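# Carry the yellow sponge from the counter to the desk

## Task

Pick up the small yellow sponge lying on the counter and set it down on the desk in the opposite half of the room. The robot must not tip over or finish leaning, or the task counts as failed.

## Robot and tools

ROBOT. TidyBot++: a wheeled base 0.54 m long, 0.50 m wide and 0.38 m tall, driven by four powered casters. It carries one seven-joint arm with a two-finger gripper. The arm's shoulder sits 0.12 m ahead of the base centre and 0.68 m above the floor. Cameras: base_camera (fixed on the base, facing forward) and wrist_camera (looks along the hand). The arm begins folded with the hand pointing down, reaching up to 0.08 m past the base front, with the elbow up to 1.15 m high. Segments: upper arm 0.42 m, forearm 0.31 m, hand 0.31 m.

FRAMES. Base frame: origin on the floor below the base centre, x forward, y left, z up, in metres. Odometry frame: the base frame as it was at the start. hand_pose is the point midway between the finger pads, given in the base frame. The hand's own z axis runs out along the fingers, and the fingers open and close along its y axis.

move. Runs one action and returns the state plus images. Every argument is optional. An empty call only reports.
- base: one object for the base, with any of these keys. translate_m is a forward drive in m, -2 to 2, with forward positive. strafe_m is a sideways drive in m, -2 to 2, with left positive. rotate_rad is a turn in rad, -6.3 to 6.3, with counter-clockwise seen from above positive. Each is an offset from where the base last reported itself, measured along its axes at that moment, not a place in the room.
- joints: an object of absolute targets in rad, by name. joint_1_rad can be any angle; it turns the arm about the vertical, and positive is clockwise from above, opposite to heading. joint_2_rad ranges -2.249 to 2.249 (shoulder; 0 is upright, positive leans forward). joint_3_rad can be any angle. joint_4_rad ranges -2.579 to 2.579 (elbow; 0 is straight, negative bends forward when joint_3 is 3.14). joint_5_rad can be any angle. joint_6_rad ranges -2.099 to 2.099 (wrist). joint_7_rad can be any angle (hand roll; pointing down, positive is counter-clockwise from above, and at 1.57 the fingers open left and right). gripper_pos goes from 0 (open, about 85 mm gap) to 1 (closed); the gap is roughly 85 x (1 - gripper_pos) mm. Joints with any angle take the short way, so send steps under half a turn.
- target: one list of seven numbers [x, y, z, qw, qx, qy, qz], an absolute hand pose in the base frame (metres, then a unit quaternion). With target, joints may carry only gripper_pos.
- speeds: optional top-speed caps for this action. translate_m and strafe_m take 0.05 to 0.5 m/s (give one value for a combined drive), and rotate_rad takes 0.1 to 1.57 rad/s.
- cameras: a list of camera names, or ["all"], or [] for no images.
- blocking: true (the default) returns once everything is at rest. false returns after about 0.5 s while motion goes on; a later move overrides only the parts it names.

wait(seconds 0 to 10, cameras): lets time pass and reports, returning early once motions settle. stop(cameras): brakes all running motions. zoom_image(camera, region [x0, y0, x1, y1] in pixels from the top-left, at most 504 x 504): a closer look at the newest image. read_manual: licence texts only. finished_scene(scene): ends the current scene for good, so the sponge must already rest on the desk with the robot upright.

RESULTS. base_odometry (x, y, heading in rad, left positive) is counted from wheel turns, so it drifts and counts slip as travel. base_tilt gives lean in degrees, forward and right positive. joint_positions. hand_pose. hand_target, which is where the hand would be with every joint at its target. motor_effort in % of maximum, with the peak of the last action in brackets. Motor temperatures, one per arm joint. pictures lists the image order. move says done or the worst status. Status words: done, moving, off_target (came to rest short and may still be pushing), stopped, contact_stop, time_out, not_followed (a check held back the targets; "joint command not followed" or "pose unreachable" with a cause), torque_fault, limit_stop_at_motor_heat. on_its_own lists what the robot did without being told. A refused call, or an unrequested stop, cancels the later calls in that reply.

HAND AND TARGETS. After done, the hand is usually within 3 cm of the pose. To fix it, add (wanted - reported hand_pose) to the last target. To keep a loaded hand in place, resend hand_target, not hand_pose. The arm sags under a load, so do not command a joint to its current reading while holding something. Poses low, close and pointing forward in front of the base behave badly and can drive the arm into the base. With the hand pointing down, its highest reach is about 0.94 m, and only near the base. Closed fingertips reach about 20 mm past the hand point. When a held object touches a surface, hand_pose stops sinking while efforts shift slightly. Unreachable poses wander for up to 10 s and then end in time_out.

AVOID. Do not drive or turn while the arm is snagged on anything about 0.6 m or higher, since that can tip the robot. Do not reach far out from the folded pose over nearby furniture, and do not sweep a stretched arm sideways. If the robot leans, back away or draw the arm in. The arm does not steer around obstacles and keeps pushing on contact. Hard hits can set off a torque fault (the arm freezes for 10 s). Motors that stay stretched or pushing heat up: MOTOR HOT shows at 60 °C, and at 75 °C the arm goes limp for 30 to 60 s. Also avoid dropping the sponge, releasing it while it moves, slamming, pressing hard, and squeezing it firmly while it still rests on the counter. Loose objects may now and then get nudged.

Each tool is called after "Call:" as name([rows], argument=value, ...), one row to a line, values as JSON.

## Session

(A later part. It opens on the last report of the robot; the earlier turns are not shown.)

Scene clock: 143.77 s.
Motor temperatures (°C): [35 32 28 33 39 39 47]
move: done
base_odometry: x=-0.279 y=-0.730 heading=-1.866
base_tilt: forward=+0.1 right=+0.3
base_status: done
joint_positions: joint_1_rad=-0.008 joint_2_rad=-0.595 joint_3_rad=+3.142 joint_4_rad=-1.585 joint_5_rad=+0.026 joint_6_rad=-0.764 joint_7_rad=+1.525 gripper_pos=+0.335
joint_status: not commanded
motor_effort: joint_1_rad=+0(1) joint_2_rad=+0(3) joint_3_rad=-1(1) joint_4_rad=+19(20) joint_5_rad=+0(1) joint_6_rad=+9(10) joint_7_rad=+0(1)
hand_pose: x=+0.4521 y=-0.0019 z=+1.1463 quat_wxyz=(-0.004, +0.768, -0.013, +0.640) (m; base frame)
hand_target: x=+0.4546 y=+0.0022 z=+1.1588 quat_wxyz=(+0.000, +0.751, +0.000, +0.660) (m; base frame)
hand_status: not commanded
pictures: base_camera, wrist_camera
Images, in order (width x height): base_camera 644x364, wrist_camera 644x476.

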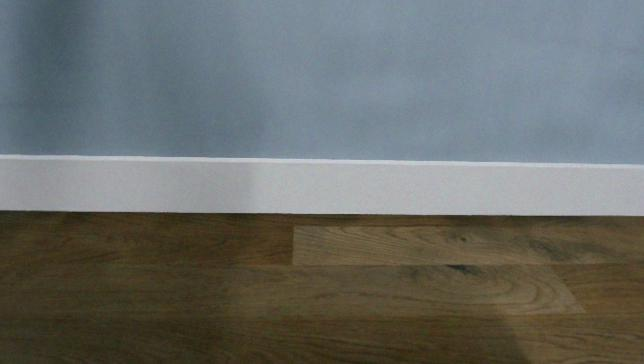

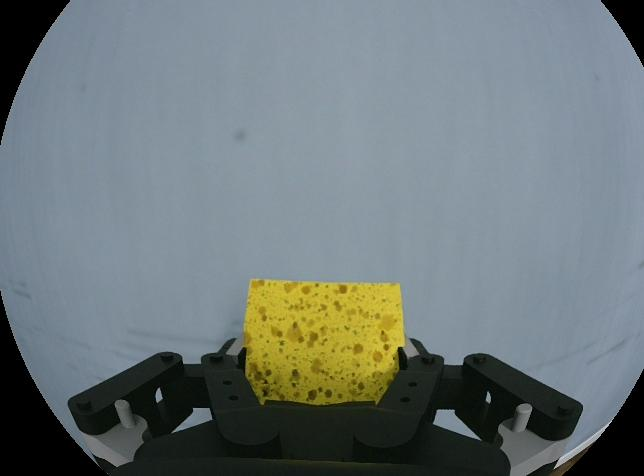

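Call:
move(base={"rotate_rad":-1.57})

Scene clock: 149.37 s.
Motor temperatures (°C): [35 32 28 33 38 39 47]
move: done
base_odometry: x=-0.279 y=-0.730 heading=+2.848
base_tilt: forward=+0.1 right=+0.3
base_status: done
joint_positions: joint_1_rad=-0.007 joint_2_rad=-0.595 joint_3_rad=+3.142 joint_4_rad=-1.585 joint_5_rad=+0.026 joint_6_rad=-0.764 joint_7_rad=+1.525 gripper_pos=+0.335
joint_status: not commanded
motor_effort: joint_1_rad=-1(1) joint_2_rad=+0(2) joint_3_rad=+1(2) joint_4_rad=+19(20) joint_5_rad=+0(1) joint_6_rad=+10(10) joint_7_rad=+0(1)
hand_pose: x=+0.4521 y=-0.0023 z=+1.1463 quat_wxyz=(-0.004, +0.768, -0.014, +0.640) (m; base frame)
hand_target: x=+0.4546 y=+0.0022 z=+1.1588 quat_wxyz=(+0.000, +0.751, +0.000, +0.660) (m; base frame)
hand_status: not commanded
pictures: base_camera, wrist_camera
Images, in order (width x height): base_camera 644x364, wrist_camera 644x476.

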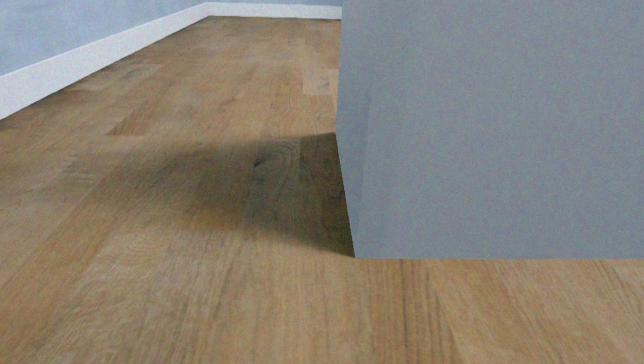

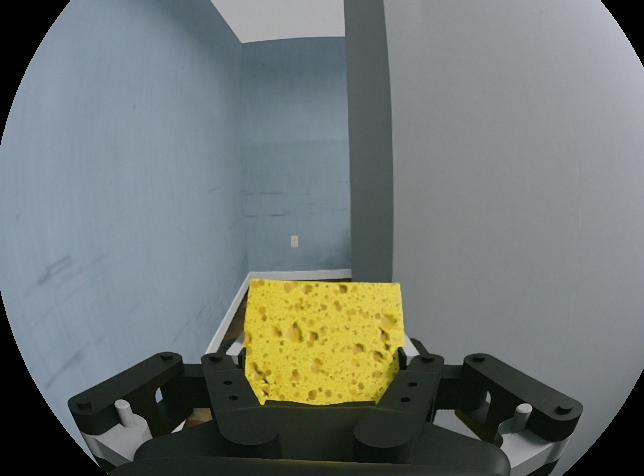

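Call:
move(base={"strafe_m":0.35}, speeds={"strafe_m":0.25})

Scene clock: 155.30 s.
Motor temperatures (°C): [35 32 28 33 38 39 47]
move: done
base_odometry: x=-0.381 y=-1.065 heading=+2.847
base_tilt: forward=+0.1 right=+0.2
base_status: done
joint_positions: joint_1_rad=-0.007 joint_2_rad=-0.595 joint_3_rad=+3.141 joint_4_rad=-1.585 joint_5_rad=+0.026 joint_6_rad=-0.764 joint_7_rad=+1.526 gripper_pos=+0.335
joint_status: not commanded
motor_effort: joint_1_rad=+0(1) joint_2_rad=+0(1) joint_3_rad=+0(3) joint_4_rad=+19(19) joint_5_rad=+0(1) joint_6_rad=+9(10) joint_7_rad=-1(1)
hand_pose: x=+0.4521 y=-0.0018 z=+1.1463 quat_wxyz=(-0.004, +0.769, -0.013, +0.640) (m; base frame)
hand_target: x=+0.4546 y=+0.0022 z=+1.1588 quat_wxyz=(+0.000, +0.751, +0.000, +0.660) (m; base frame)
hand_status: not commanded
pictures: base_camera, wrist_camera
Images, in order (width x height): base_camera 644x364, wrist_camera 644x476.

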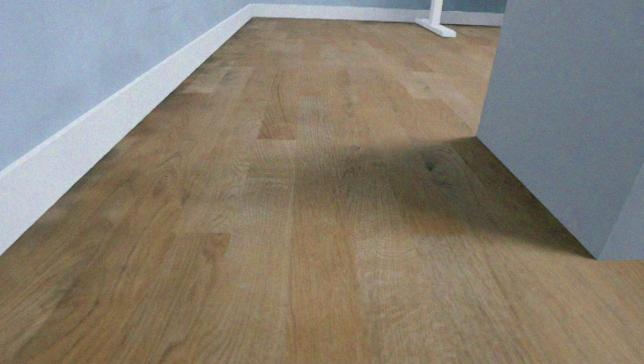

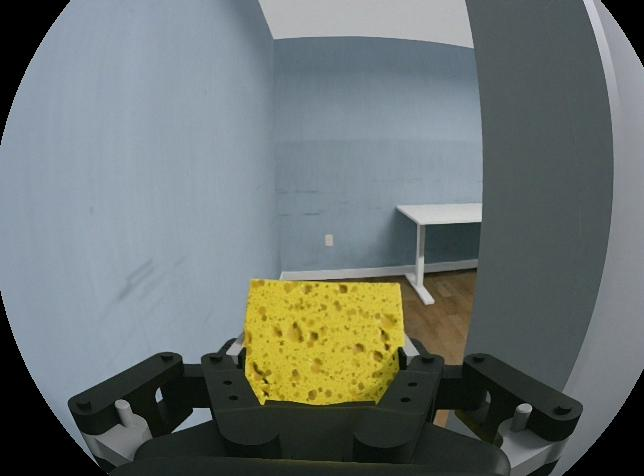

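Call:
move(base={"strafe_m":0.03,"rotate_rad":0.055}, cameras=["base_camera"])

Call:
move(base={"translate_m":1.45})

Scene clock: 160.30 s.
Motor temperatures (°C): [35 32 28 33 38 39 47]
move: done
base_odometry: x=-0.389 y=-1.094 heading=+2.903
base_tilt: forward=+0.0 right=+0.2
base_status: done
joint_positions: joint_1_rad=-0.006 joint_2_rad=-0.595 joint_3_rad=+3.136 joint_4_rad=-1.585 joint_5_rad=+0.022 joint_6_rad=-0.764 joint_7_rad=+1.526 gripper_pos=+0.335
joint_status: not commanded
motor_effort: joint_1_rad=+0(1) joint_2_rad=+0(1) joint_3_rad=+0(3) joint_4_rad=+19(19) joint_5_rad=+0(1) joint_6_rad=+9(10) joint_7_rad=-1(1)
hand_pose: x=+0.4521 y=+0.0020 z=+1.1462 quat_wxyz=(-0.006, +0.769, -0.011, +0.640) (m; base frame)
hand_target: x=+0.4546 y=+0.0022 z=+1.1588 quat_wxyz=(+0.000, +0.751, +0.000, +0.660) (m; base frame)
hand_status: not commanded
pictures: base_camera
Images, in order (width x height): base_camera 644x364.

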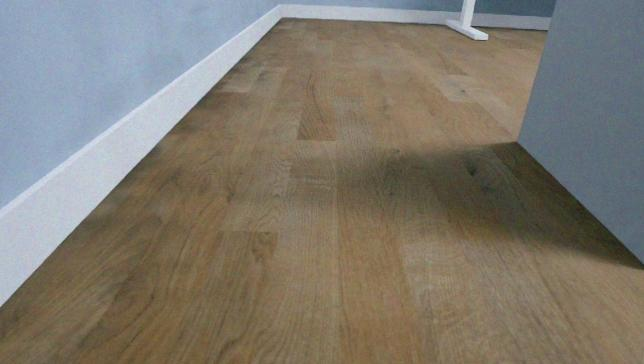

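Scene clock: 164.40 s.
Motor temperatures (°C): [35 32 28 33 38 39 47]
move: done
base_odometry: x=-1.798 y=-0.752 heading=+2.904
base_tilt: forward=+0.1 right=+0.2
base_status: done
joint_positions: joint_1_rad=-0.006 joint_2_rad=-0.596 joint_3_rad=+3.136 joint_4_rad=-1.585 joint_5_rad=+0.022 joint_6_rad=-0.763 joint_7_rad=+1.526 gripper_pos=+0.335
joint_status: not commanded
motor_effort: joint_1_rad=-1(1) joint_2_rad=+1(4) joint_3_rad=+0(1) joint_4_rad=+19(20) joint_5_rad=+0(1) joint_6_rad=+9(10) joint_7_rad=+0(1)
hand_pose: x=+0.4515 y=+0.0020 z=+1.1465 quat_wxyz=(-0.006, +0.768, -0.011, +0.640) (m; base frame)
hand_target: x=+0.4546 y=+0.0022 z=+1.1588 quat_wxyz=(+0.000, +0.751, +0.000, +0.660) (m; base frame)
hand_status: not commanded
pictures: base_camera, wrist_camera
Images, in order (width x height): base_camera 644x364, wrist_camera 644x476.

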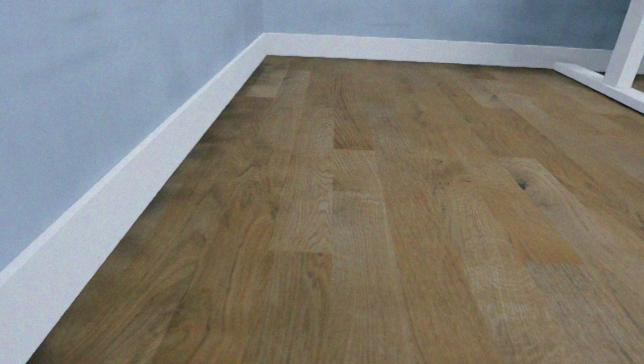

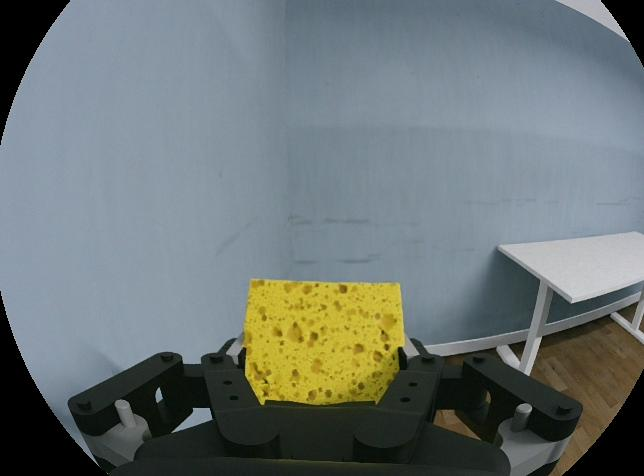

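Call:
move(base={"translate_m":0.15}, cameras=[])

Call:
move(base={"strafe_m":-1.1}, speeds={"strafe_m":0.3})

Scene clock: 174.57 s.
Motor temperatures (°C): [35 32 28 33 38 39 47]
move: done
base_odometry: x=-1.944 y=-0.716 heading=+2.904
base_tilt: forward=+0.1 right=+0.3
base_status: done
joint_positions: joint_1_rad=-0.006 joint_2_rad=-0.593 joint_3_rad=+3.136 joint_4_rad=-1.586 joint_5_rad=+0.022 joint_6_rad=-0.763 joint_7_rad=+1.526 gripper_pos=+0.335
joint_status: not commanded
motor_effort: joint_1_rad=-1(1) joint_2_rad=+0(4) joint_3_rad=+1(1) joint_4_rad=+19(20) joint_5_rad=+0(0) joint_6_rad=+9(10) joint_7_rad=+0(1)
hand_pose: x=+0.4533 y=+0.0020 z=+1.1449 quat_wxyz=(-0.006, +0.769, -0.011, +0.639) (m; base frame)
hand_target: x=+0.4546 y=+0.0022 z=+1.1588 quat_wxyz=(+0.000, +0.751, +0.000, +0.660) (m; base frame)
hand_status: not commanded
pictures: none
No camera images: "cameras" was empty.

Scene clock: 179.10 s.
Motor temperatures (°C): [35 32 28 33 38 39 47]
move: done
base_odometry: x=-1.685 y=+0.353 heading=+2.904
base_tilt: forward=+0.1 right=+0.3
base_status: done
joint_positions: joint_1_rad=-0.006 joint_2_rad=-0.593 joint_3_rad=+3.137 joint_4_rad=-1.586 joint_5_rad=+0.022 joint_6_rad=-0.762 joint_7_rad=+1.526 gripper_pos=+0.335
joint_status: not commanded
motor_effort: joint_1_rad=-1(1) joint_2_rad=+0(2) joint_3_rad=+1(3) joint_4_rad=+20(20) joint_5_rad=+0(1) joint_6_rad=+10(10) joint_7_rad=+0(1)
hand_pose: x=+0.4532 y=+0.0012 z=+1.1450 quat_wxyz=(-0.006, +0.769, -0.011, +0.639) (m; base frame)
hand_target: x=+0.4546 y=+0.0022 z=+1.1588 quat_wxyz=(+0.000, +0.751, +0.000, +0.660) (m; base frame)
hand_status: not commanded
pictures: base_camera, wrist_camera
Images, in order (width x height): base_camera 644x364, wrist_camera 644x476.

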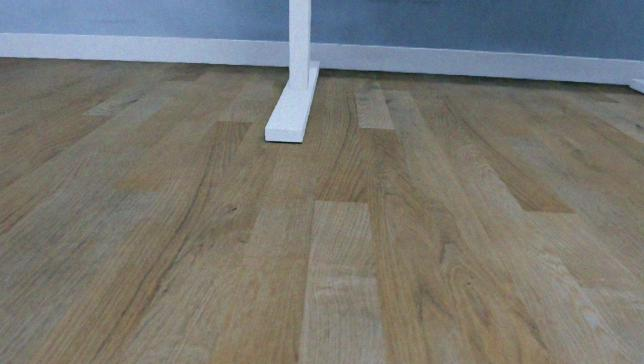

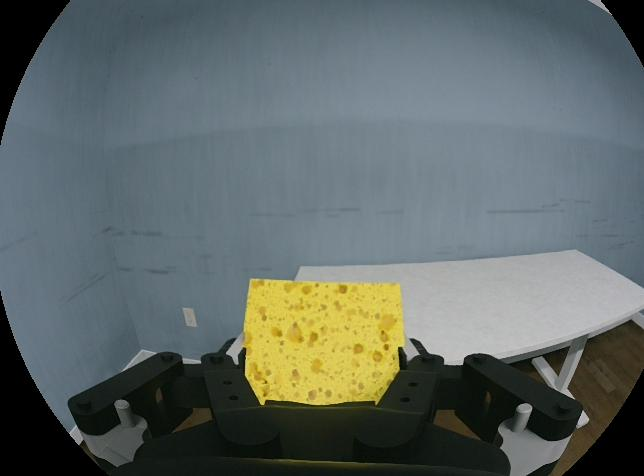

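Call:
move(base={"strafe_m":-0.4,"rotate_rad":-0.1}, speeds={"strafe_m":0.3}, cameras=[])

Call:
move(joints={"joint_2_rad":-0.4,"joint_4_rad":-1.5,"joint_6_rad":-1.3})

Scene clock: 187.63 s.
Motor temperatures (°C): [35 32 28 33 38 39 47]
move: done
base_odometry: x=-1.591 y=+0.742 heading=+2.803
base_tilt: forward=+0.1 right=+0.2
base_status: done
joint_positions: joint_1_rad=-0.005 joint_2_rad=-0.593 joint_3_rad=+3.137 joint_4_rad=-1.586 joint_5_rad=+0.022 joint_6_rad=-0.762 joint_7_rad=+1.526 gripper_pos=+0.335
joint_status: not commanded
motor_effort: joint_1_rad=-1(1) joint_2_rad=+0(3) joint_3_rad=+1(3) joint_4_rad=+19(20) joint_5_rad=+0(1) joint_6_rad=+9(10) joint_7_rad=+0(1)
hand_pose: x=+0.4532 y=+0.0006 z=+1.1450 quat_wxyz=(-0.005, +0.769, -0.012, +0.639) (m; base frame)
hand_target: x=+0.4546 y=+0.0022 z=+1.1588 quat_wxyz=(+0.000, +0.751, +0.000, +0.660) (m; base frame)
hand_status: not commanded
pictures: none
No camera images: "cameras" was empty.

Scene clock: 189.23 s.
Motor temperatures (°C): [35 32 28 33 38 39 47]
move: done
base_odometry: x=-1.591 y=+0.742 heading=+2.803
base_tilt: forward=+0.1 right=+0.3
base_status: not commanded
joint_positions: joint_1_rad=-0.005 joint_2_rad=-0.402 joint_3_rad=+3.137 joint_4_rad=-1.528 joint_5_rad=+0.022 joint_6_rad=-1.241 joint_7_rad=+1.526 gripper_pos=+0.335
joint_status: all done
motor_effort: joint_1_rad=-1(1) joint_2_rad=-6(9) joint_3_rad=+1(1) joint_4_rad=+19(21) joint_5_rad=+0(1) joint_6_rad=+7(10) joint_7_rad=-1(1)
hand_pose: x=+0.4560 y=-0.0015 z=+0.9818 quat_wxyz=(+0.001, +0.926, -0.017, +0.378) (m; base frame)
hand_target: x=+0.4456 y=+0.0020 z=+0.9824 quat_wxyz=(+0.000, +0.932, +0.000, +0.362) (m; base frame)
hand_status: not commanded
pictures: base_camera, wrist_camera
Images, in order (width x height): base_camera 644x364, wrist_camera 644x476.

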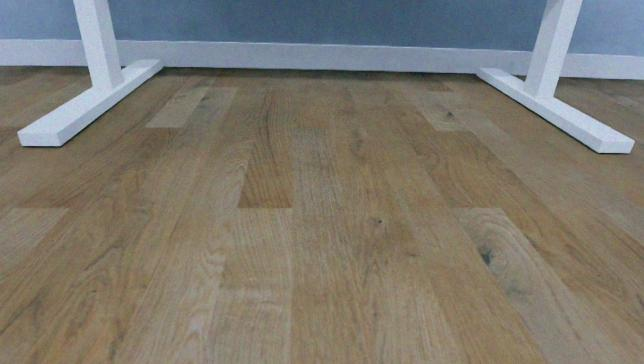

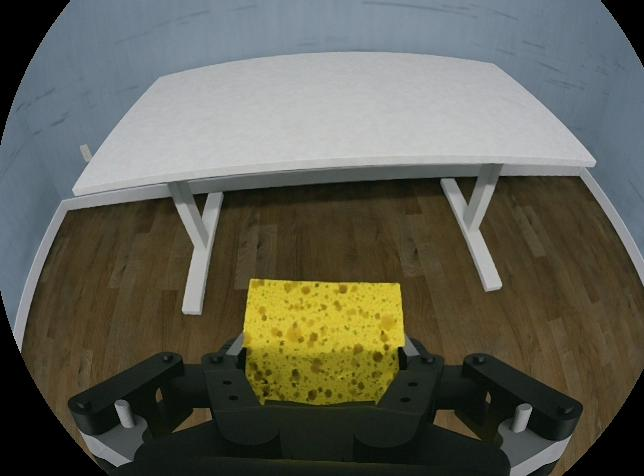

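Call:
move(base={"translate_m":0.4,"rotate_rad":0.03}, speeds={"translate_m":0.3})

Scene clock: 201.23 s.
Motor temperatures (°C): [35 32 28 33 38 39 47]
move: done
base_odometry: x=-1.968 y=+0.875 heading=+2.833
base_tilt: forward=+0.1 right=+0.3
base_status: done
joint_positions: joint_1_rad=-0.005 joint_2_rad=-0.399 joint_3_rad=+3.137 joint_4_rad=-1.527 joint_5_rad=+0.022 joint_6_rad=-1.246 joint_7_rad=+1.526 gripper_pos=+0.335
joint_status: not commanded
motor_effort: joint_1_rad=-1(2) joint_2_rad=-6(9) joint_3_rad=+0(2) joint_4_rad=+18(19) joint_5_rad=+0(1) joint_6_rad=+6(7) joint_7_rad=+0(1)
hand_pose: x=+0.4556 y=-0.0014 z=+0.9805 quat_wxyz=(+0.001, +0.927, -0.017, +0.375) (m; base frame)
hand_target: x=+0.4456 y=+0.0020 z=+0.9824 quat_wxyz=(+0.000, +0.932, +0.000, +0.362) (m; base frame)
hand_status: not commanded
pictures: base_camera, wrist_camera
Images, in order (width x height): base_camera 644x364, wrist_camera 644x476.

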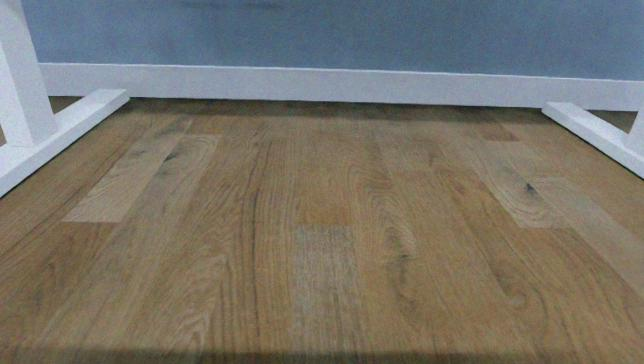

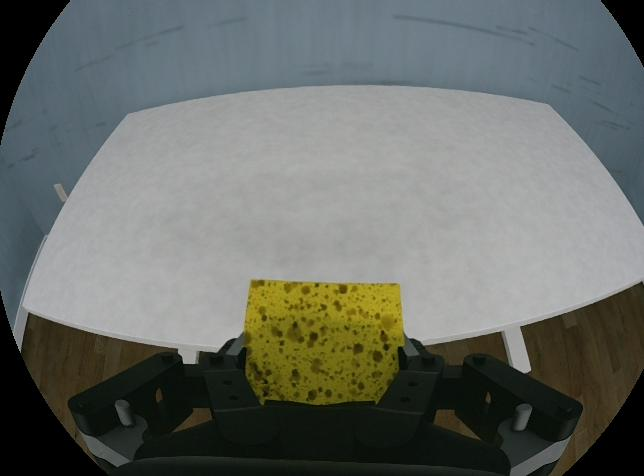

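Call:
move(target=[0.72, 0.0, 0.92, 0, 0.94, 0, 0.341])

Call:
move(target=[0.72, 0.0, 0.87, 0, 0.94, 0, 0.341], cameras=["wrist_camera"])

Scene clock: 211.07 s.
Motor temperatures (°C): [35 32 28 33 38 39 47]
move: done
base_odometry: x=-1.968 y=+0.875 heading=+2.833
base_tilt: forward=+0.1 right=+0.3
base_status: not commanded
joint_positions: joint_1_rad=-0.006 joint_2_rad=+0.216 joint_3_rad=+3.157 joint_4_rad=-1.160 joint_5_rad=+0.015 joint_6_rad=-1.153 joint_7_rad=+1.537 gripper_pos=+0.335
joint_status: not commanded
motor_effort: joint_1_rad=-1(1) joint_2_rad=-29(31) joint_3_rad=+0(1) joint_4_rad=+19(20) joint_5_rad=+0(0) joint_6_rad=+6(7) joint_7_rad=+0(1)
hand_pose: x=+0.6965 y=-0.0077 z=+0.8988 quat_wxyz=(+0.005, +0.953, -0.019, +0.301) (m; base frame)
hand_target: x=+0.7200 y=+0.0000 z=+0.9200 quat_wxyz=(+0.000, +0.940, +0.000, +0.341) (m; base frame)
hand_status: done (0.033 m and 5.3 deg from the pose sent, 0.271 m and 4.6 deg at the start)
pictures: base_camera, wrist_camera
Images, in order (width x height): base_camera 644x364, wrist_camera 644x476.

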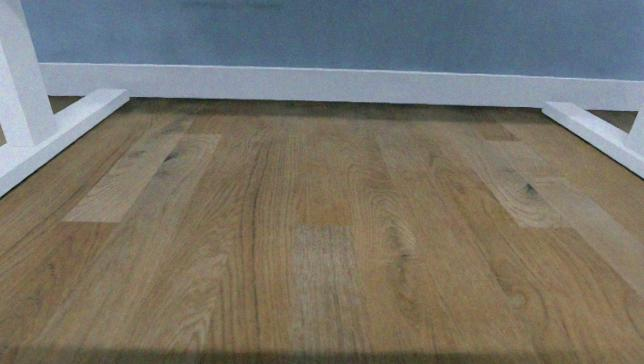

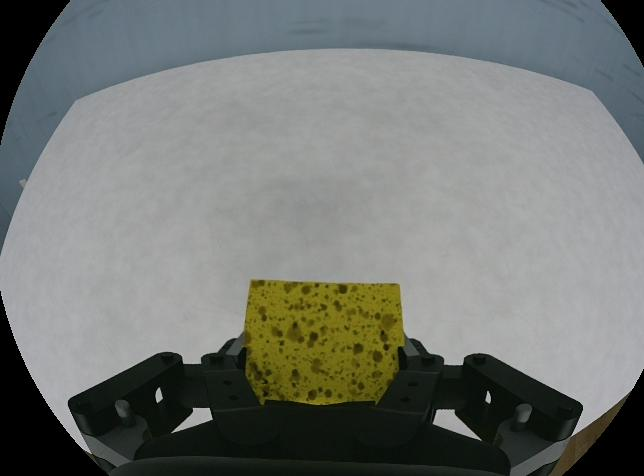

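Scene clock: 212.27 s.
Motor temperatures (°C): [35 32 28 33 38 39 47]
move: done
base_odometry: x=-1.968 y=+0.875 heading=+2.833
base_tilt: forward=+0.1 right=+0.2
base_status: not commanded
joint_positions: joint_1_rad=-0.006 joint_2_rad=+0.216 joint_3_rad=+3.157 joint_4_rad=-1.299 joint_5_rad=+0.015 joint_6_rad=-0.991 joint_7_rad=+1.537 gripper_pos=+0.335
joint_status: not commanded
motor_effort: joint_1_rad=+0(1) joint_2_rad=-29(30) joint_3_rad=+0(1) joint_4_rad=+20(20) joint_5_rad=+0(1) joint_6_rad=+6(6) joint_7_rad=+0(1)
hand_pose: x=+0.7080 y=-0.0076 z=+0.8601 quat_wxyz=(+0.005, +0.950, -0.018, +0.313) (m; base frame)
hand_target: x=+0.7200 y=+0.0000 z=+0.8700 quat_wxyz=(+0.000, +0.940, +0.000, +0.341) (m; base frame)
hand_status: done (0.017 m and 4.0 deg from the pose sent, 0.038 m and 5.3 deg at the start)
pictures: wrist_camera
Images, in order (width x height): wrist_camera 644x476.

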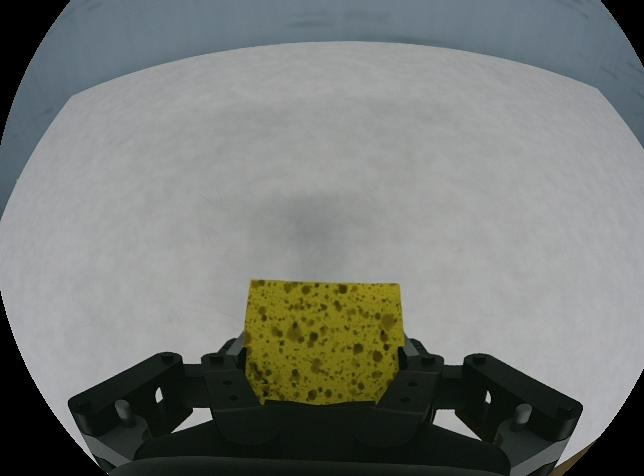

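Call:
move(target=[0.72, 0.0, 0.85, 0, 0.928, 0, 0.372], cameras=["wrist_camera"])

Call:
move(target=[0.72, 0.0, 0.835, 0, 0.928, 0, 0.372], cameras=["wrist_camera"])

Call:
move(target=[0.72, 0.0, 0.82, 0, 0.928, 0, 0.372], cameras=["wrist_camera"])

Scene clock: 218.73 s.
Motor temperatures (°C): [35 32 28 33 38 39 47]
move: done
base_odometry: x=-1.968 y=+0.875 heading=+2.833
base_tilt: forward=+0.1 right=+0.2
base_status: not commanded
joint_positions: joint_1_rad=-0.006 joint_2_rad=+0.186 joint_3_rad=+3.157 joint_4_rad=-1.450 joint_5_rad=+0.015 joint_6_rad=-0.807 joint_7_rad=+1.538 gripper_pos=+0.335
joint_status: not commanded
motor_effort: joint_1_rad=-1(1) joint_2_rad=-28(29) joint_3_rad=-1(2) joint_4_rad=+19(20) joint_5_rad=+0(0) joint_6_rad=+6(7) joint_7_rad=+0(1)
hand_pose: x=+0.7110 y=-0.0073 z=+0.8365 quat_wxyz=(+0.004, +0.939, -0.017, +0.342) (m; base frame)
hand_target: x=+0.7200 y=+0.0000 z=+0.8500 quat_wxyz=(+0.000, +0.928, +0.000, +0.372) (m; base frame)
hand_status: done (0.018 m and 4.1 deg from the pose sent, 0.017 m and 7.5 deg at the start)
pictures: wrist_camera
Images, in order (width x height): wrist_camera 644x476.

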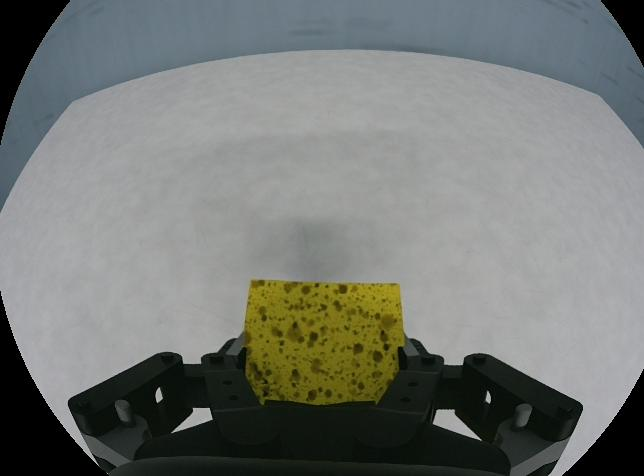

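Scene clock: 219.47 s.
Motor temperatures (°C): [35 32 28 33 38 39 47]
move: done
base_odometry: x=-1.968 y=+0.875 heading=+2.833
base_tilt: forward=+0.1 right=+0.2
base_status: not commanded
joint_positions: joint_1_rad=-0.006 joint_2_rad=+0.185 joint_3_rad=+3.157 joint_4_rad=-1.496 joint_5_rad=+0.015 joint_6_rad=-0.756 joint_7_rad=+1.538 gripper_pos=+0.335
joint_status: not commanded
motor_effort: joint_1_rad=-1(1) joint_2_rad=-28(29) joint_3_rad=+0(1) joint_4_rad=+19(21) joint_5_rad=+0(0) joint_6_rad=+6(7) joint_7_rad=+0(1)
hand_pose: x=+0.7107 y=-0.0071 z=+0.8241 quat_wxyz=(+0.004, +0.938, -0.016, +0.346) (m; base frame)
hand_target: x=+0.7200 y=+0.0000 z=+0.8350 quat_wxyz=(+0.000, +0.928, +0.000, +0.372) (m; base frame)
hand_status: done (0.016 m and 3.8 deg from the pose sent, 0.012 m and 4.1 deg at the start)
pictures: wrist_camera
Images, in order (width x height): wrist_camera 644x476.

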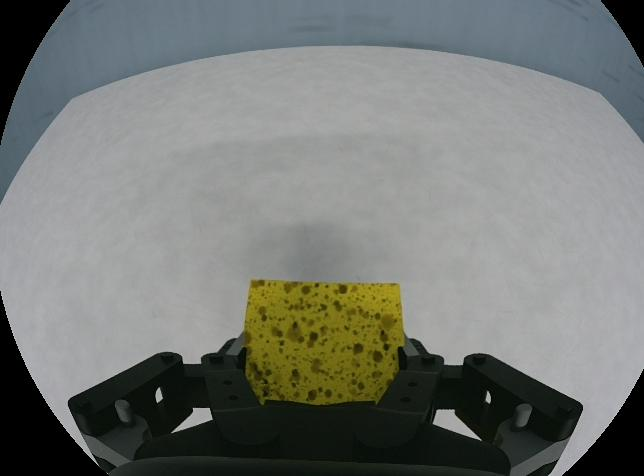

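Scene clock: 220.20 s.
Motor temperatures (°C): [35 32 28 33 38 39 47]
move: done
base_odometry: x=-1.968 y=+0.875 heading=+2.833
base_tilt: forward=+0.1 right=+0.2
base_status: not commanded
joint_positions: joint_1_rad=-0.006 joint_2_rad=+0.185 joint_3_rad=+3.157 joint_4_rad=-1.538 joint_5_rad=+0.015 joint_6_rad=-0.708 joint_7_rad=+1.538 gripper_pos=+0.335
joint_status: not commanded
motor_effort: joint_1_rad=+0(1) joint_2_rad=-28(29) joint_3_rad=-1(1) joint_4_rad=+19(21) joint_5_rad=+0(0) joint_6_rad=+6(7) joint_7_rad=+0(1)
hand_pose: x=+0.7103 y=-0.0070 z=+0.8120 quat_wxyz=(+0.004, +0.937, -0.016, +0.348) (m; base frame)
hand_target: x=+0.7200 y=+0.0000 z=+0.8200 quat_wxyz=(+0.000, +0.928, +0.000, +0.372) (m; base frame)
hand_status: done (0.014 m and 3.5 deg from the pose sent, 0.012 m and 3.8 deg at the start)
pictures: wrist_camera
Images, in order (width x height): wrist_camera 644x476.

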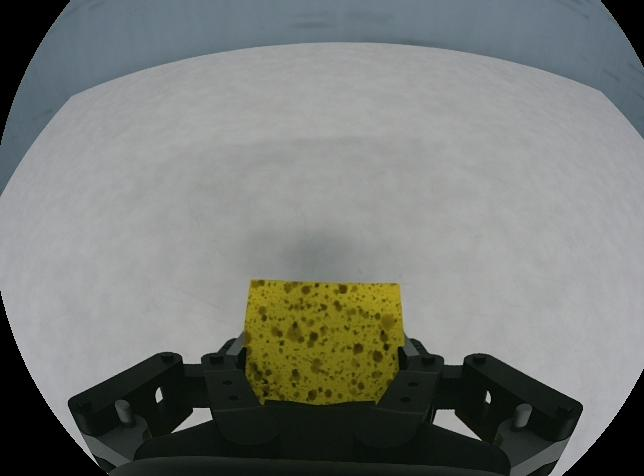

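Call:
move(target=[0.72, 0.0, 0.805, 0, 0.928, 0, 0.372], cameras=[])

Call:
move(target=[0.72, 0.0, 0.79, 0, 0.928, 0, 0.372], cameras=["wrist_camera"])

Scene clock: 223.77 s.
Motor temperatures (°C): [35 32 28 33 38 39 47]
move: done
base_odometry: x=-1.968 y=+0.875 heading=+2.833
base_tilt: forward=+0.1 right=+0.3
base_status: not commanded
joint_positions: joint_1_rad=-0.006 joint_2_rad=+0.185 joint_3_rad=+3.157 joint_4_rad=-1.578 joint_5_rad=+0.015 joint_6_rad=-0.660 joint_7_rad=+1.539 gripper_pos=+0.335
joint_status: not commanded
motor_effort: joint_1_rad=-1(1) joint_2_rad=-28(29) joint_3_rad=-1(1) joint_4_rad=+19(20) joint_5_rad=+0(1) joint_6_rad=+6(7) joint_7_rad=+0(1)
hand_pose: x=+0.7098 y=-0.0069 z=+0.8009 quat_wxyz=(+0.004, +0.936, -0.015, +0.351) (m; base frame)
hand_target: x=+0.7200 y=+0.0000 z=+0.8050 quat_wxyz=(+0.000, +0.928, +0.000, +0.372) (m; base frame)
hand_status: done (0.013 m and 3.1 deg from the pose sent, 0.014 m and 3.5 deg at the start)
pictures: none
No camera images: "cameras" was empty.

Scene clock: 224.47 s.
Motor temperatures (°C): [35 32 28 33 38 39 47]
move: done
base_odometry: x=-1.968 y=+0.875 heading=+2.833
base_tilt: forward=+0.1 right=+0.2
base_status: not commanded
joint_positions: joint_1_rad=-0.006 joint_2_rad=+0.185 joint_3_rad=+3.157 joint_4_rad=-1.617 joint_5_rad=+0.015 joint_6_rad=-0.613 joint_7_rad=+1.540 gripper_pos=+0.335
joint_status: not commanded
motor_effort: joint_1_rad=-1(1) joint_2_rad=-28(29) joint_3_rad=+0(1) joint_4_rad=+19(20) joint_5_rad=+0(0) joint_6_rad=+7(7) joint_7_rad=+0(0)
hand_pose: x=+0.7093 y=-0.0067 z=+0.7908 quat_wxyz=(+0.004, +0.935, -0.014, +0.355) (m; base frame)
hand_target: x=+0.7200 y=+0.0000 z=+0.7900 quat_wxyz=(+0.000, +0.928, +0.000, +0.372) (m; base frame)
hand_status: done (0.013 m and 2.7 deg from the pose sent, 0.016 m and 3.1 deg at the start)
pictures: wrist_camera
Images, in order (width x height): wrist_camera 644x476.

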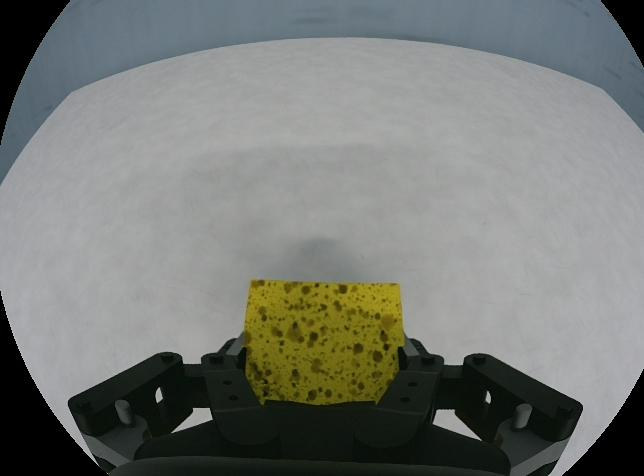

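Call:
move(target=[0.72, 0.0, 0.77, 0, 0.928, 0, 0.372], cameras=["wrist_camera"])

Call:
move(target=[0.72, 0.0, 0.755, 0, 0.928, 0, 0.372], cameras=["wrist_camera"])

Scene clock: 228.90 s.
Motor temperatures (°C): [35 32 28 33 38 39 47]
move: done
base_odometry: x=-1.968 y=+0.875 heading=+2.833
base_tilt: forward=+0.1 right=+0.3
base_status: not commanded
joint_positions: joint_1_rad=-0.006 joint_2_rad=+0.192 joint_3_rad=+3.157 joint_4_rad=-1.665 joint_5_rad=+0.014 joint_6_rad=-0.551 joint_7_rad=+1.541 gripper_pos=+0.335
joint_status: not commanded
motor_effort: joint_1_rad=-1(1) joint_2_rad=-28(29) joint_3_rad=+0(1) joint_4_rad=+19(20) joint_5_rad=+0(0) joint_6_rad=+6(7) joint_7_rad=+0(1)
hand_pose: x=+0.7093 y=-0.0063 z=+0.7747 quat_wxyz=(+0.003, +0.933, -0.014, +0.358) (m; base frame)
hand_target: x=+0.7200 y=+0.0000 z=+0.7700 quat_wxyz=(+0.000, +0.928, +0.000, +0.372) (m; base frame)
hand_status: done (0.013 m and 2.3 deg from the pose sent, 0.024 m and 2.7 deg at the start)
pictures: wrist_camera
Images, in order (width x height): wrist_camera 644x476.

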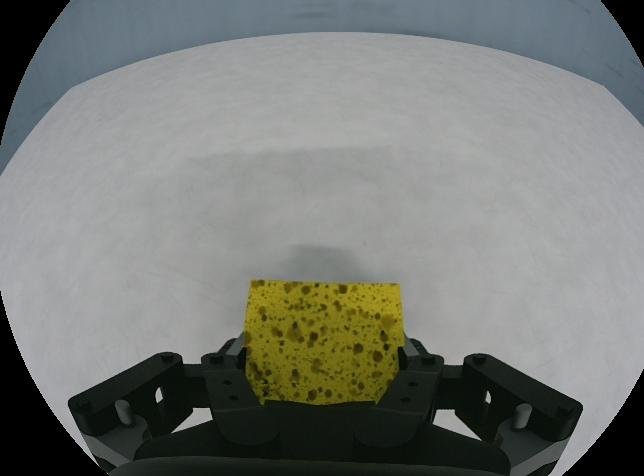

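Scene clock: 229.57 s.
Motor temperatures (°C): [35 32 28 33 38 39 47]
move: done
base_odometry: x=-1.968 y=+0.875 heading=+2.833
base_tilt: forward=+0.1 right=+0.2
base_status: not commanded
joint_positions: joint_1_rad=-0.006 joint_2_rad=+0.193 joint_3_rad=+3.157 joint_4_rad=-1.692 joint_5_rad=+0.012 joint_6_rad=-0.501 joint_7_rad=+1.543 gripper_pos=+0.335
joint_status: not commanded
motor_effort: joint_1_rad=+0(1) joint_2_rad=-25(28) joint_3_rad=+0(1) joint_4_rad=+17(19) joint_5_rad=+0(1) joint_6_rad=+6(6) joint_7_rad=+0(1)
hand_pose: x=+0.7122 y=-0.0059 z=+0.7706 quat_wxyz=(+0.003, +0.929, -0.013, +0.369) (m; base frame)
hand_target: x=+0.7200 y=+0.0000 z=+0.7550 quat_wxyz=(+0.000, +0.928, +0.000, +0.372) (m; base frame)
hand_status: done (0.018 m and 1.6 deg from the pose sent, 0.023 m and 2.3 deg at the start)
pictures: wrist_camera
Images, in order (width x height): wrist_camera 644x476.

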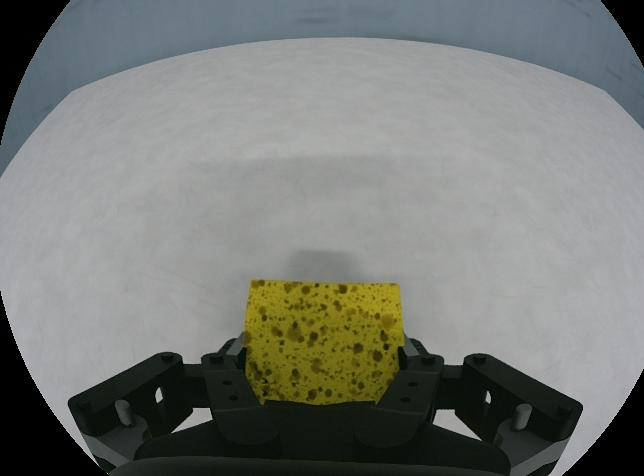

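Call:
move(joints={"gripper_pos":0.3}, cameras=[])

Call:
move(joints={"gripper_pos":0.0}, cameras=["wrist_camera"])

Scene clock: 234.40 s.
Motor temperatures (°C): [35 32 28 33 38 39 47]
move: done
base_odometry: x=-1.968 y=+0.875 heading=+2.833
base_tilt: forward=+0.1 right=+0.3
base_status: not commanded
joint_positions: joint_1_rad=-0.006 joint_2_rad=+0.195 joint_3_rad=+3.157 joint_4_rad=-1.692 joint_5_rad=+0.012 joint_6_rad=-0.499 joint_7_rad=+1.543 gripper_pos=+0.299
joint_status: all done
motor_effort: joint_1_rad=-1(1) joint_2_rad=-26(27) joint_3_rad=+0(1) joint_4_rad=+17(18) joint_5_rad=-1(1) joint_6_rad=+5(6) joint_7_rad=+0(1)
hand_pose: x=+0.7128 y=-0.0059 z=+0.7700 quat_wxyz=(+0.003, +0.929, -0.013, +0.369) (m; base frame)
hand_target: x=+0.7200 y=+0.0000 z=+0.7550 quat_wxyz=(+0.000, +0.928, +0.000, +0.372) (m; base frame)
hand_status: not commanded
pictures: none
No camera images: "cameras" was empty.

Scene clock: 235.10 s.
Motor temperatures (°C): [35 32 28 33 38 39 47]
move: done
base_odometry: x=-1.968 y=+0.875 heading=+2.833
base_tilt: forward=+0.1 right=+0.2
base_status: not commanded
joint_positions: joint_1_rad=-0.006 joint_2_rad=+0.200 joint_3_rad=+3.157 joint_4_rad=-1.697 joint_5_rad=+0.012 joint_6_rad=-0.499 joint_7_rad=+1.543 gripper_pos=+0.000
joint_status: all done
motor_effort: joint_1_rad=-1(1) joint_2_rad=-28(28) joint_3_rad=+0(1) joint_4_rad=+19(19) joint_5_rad=+0(0) joint_6_rad=+6(7) joint_7_rad=+0(1)
hand_pose: x=+0.7116 y=-0.0058 z=+0.7642 quat_wxyz=(+0.003, +0.931, -0.013, +0.364) (m; base frame)
hand_target: x=+0.7200 y=+0.0000 z=+0.7550 quat_wxyz=(+0.000, +0.928, +0.000, +0.372) (m; base frame)
hand_status: not commanded
pictures: wrist_camera
Images, in order (width x height): wrist_camera 644x476.

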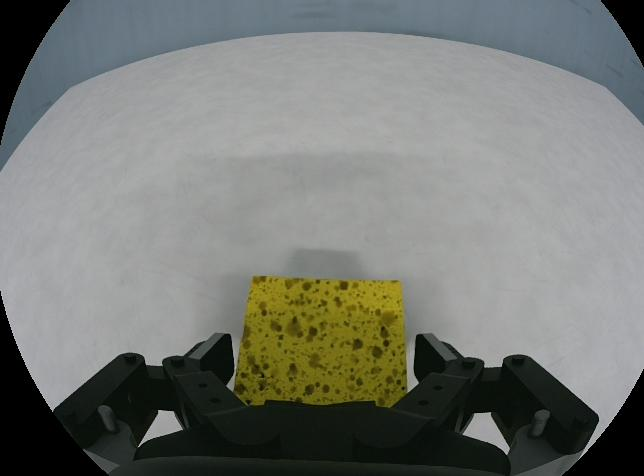

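Retract along the hand axis.

Call:
move(target=[0.665, 0.0, 0.83, 0, 0.928, 0, 0.372], cameras=["wrist_camera"])

Call:
move(target=[0.60, 0.0, 0.93, 0, 0.928, 0, 0.372], cameras=["wrist_camera"])

Scene clock: 238.10 s.
Motor temperatures (°C): [35 32 28 33 38 39 47]
move: done
base_odometry: x=-1.968 y=+0.875 heading=+2.833
base_tilt: forward=+0.1 right=+0.3
base_status: not commanded
joint_positions: joint_1_rad=-0.006 joint_2_rad=+0.043 joint_3_rad=+3.157 joint_4_rad=-1.693 joint_5_rad=+0.012 joint_6_rad=-0.602 joint_7_rad=+1.543 gripper_pos=+0.000
joint_status: not commanded
motor_effort: joint_1_rad=-1(1) joint_2_rad=-23(30) joint_3_rad=+0(1) joint_4_rad=+20(20) joint_5_rad=+0(1) joint_6_rad=+7(7) joint_7_rad=+0(1)
hand_pose: x=+0.6714 y=-0.0061 z=+0.8341 quat_wxyz=(+0.002, +0.920, -0.014, +0.391) (m; base frame)
hand_target: x=+0.6650 y=+0.0000 z=+0.8300 quat_wxyz=(+0.000, +0.928, +0.000, +0.372) (m; base frame)
hand_status: done (0.010 m and 2.9 deg from the pose sent, 0.081 m and 1.9 deg at the start)
pictures: wrist_camera
Images, in order (width x height): wrist_camera 644x476.

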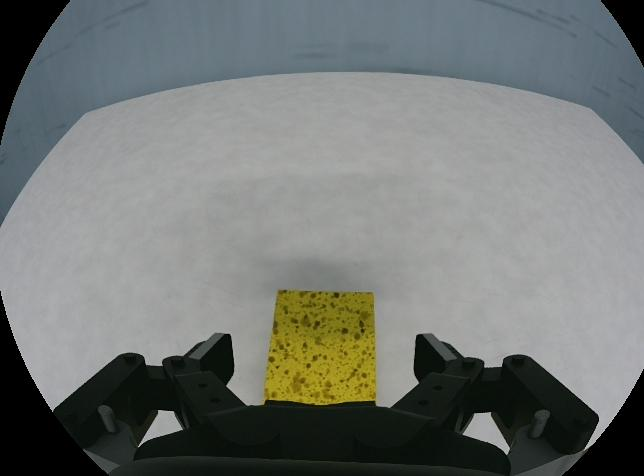

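Scene clock: 239.60 s.
Motor temperatures (°C): [35 32 28 33 38 39 47]
move: done
base_odometry: x=-1.968 y=+0.875 heading=+2.833
base_tilt: forward=+0.1 right=+0.3
base_status: not commanded
joint_positions: joint_1_rad=-0.006 joint_2_rad=-0.111 joint_3_rad=+3.157 joint_4_rad=-1.518 joint_5_rad=+0.012 joint_6_rad=-0.924 joint_7_rad=+1.543 gripper_pos=+0.000
joint_status: not commanded
motor_effort: joint_1_rad=+0(1) joint_2_rad=-17(26) joint_3_rad=-1(1) joint_4_rad=+20(21) joint_5_rad=+0(1) joint_6_rad=+6(7) joint_7_rad=+0(1)
hand_pose: x=+0.6085 y=-0.0068 z=+0.9368 quat_wxyz=(+0.001, +0.919, -0.016, +0.394) (m; base frame)
hand_target: x=+0.6000 y=+0.0000 z=+0.9300 quat_wxyz=(+0.000, +0.928, +0.000, +0.372) (m; base frame)
hand_status: done (0.013 m and 3.4 deg from the pose sent, 0.120 m and 2.9 deg at the start)
pictures: wrist_camera
Images, in order (width x height): wrist_camera 644x476.

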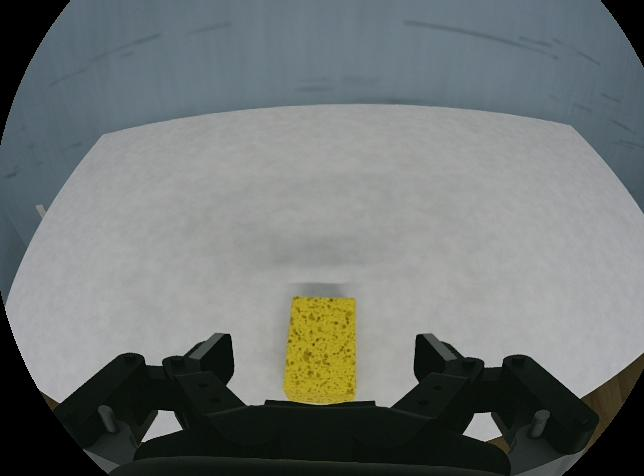

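Call:
finished_scene(scene=1)

The scene is finished: the task was done.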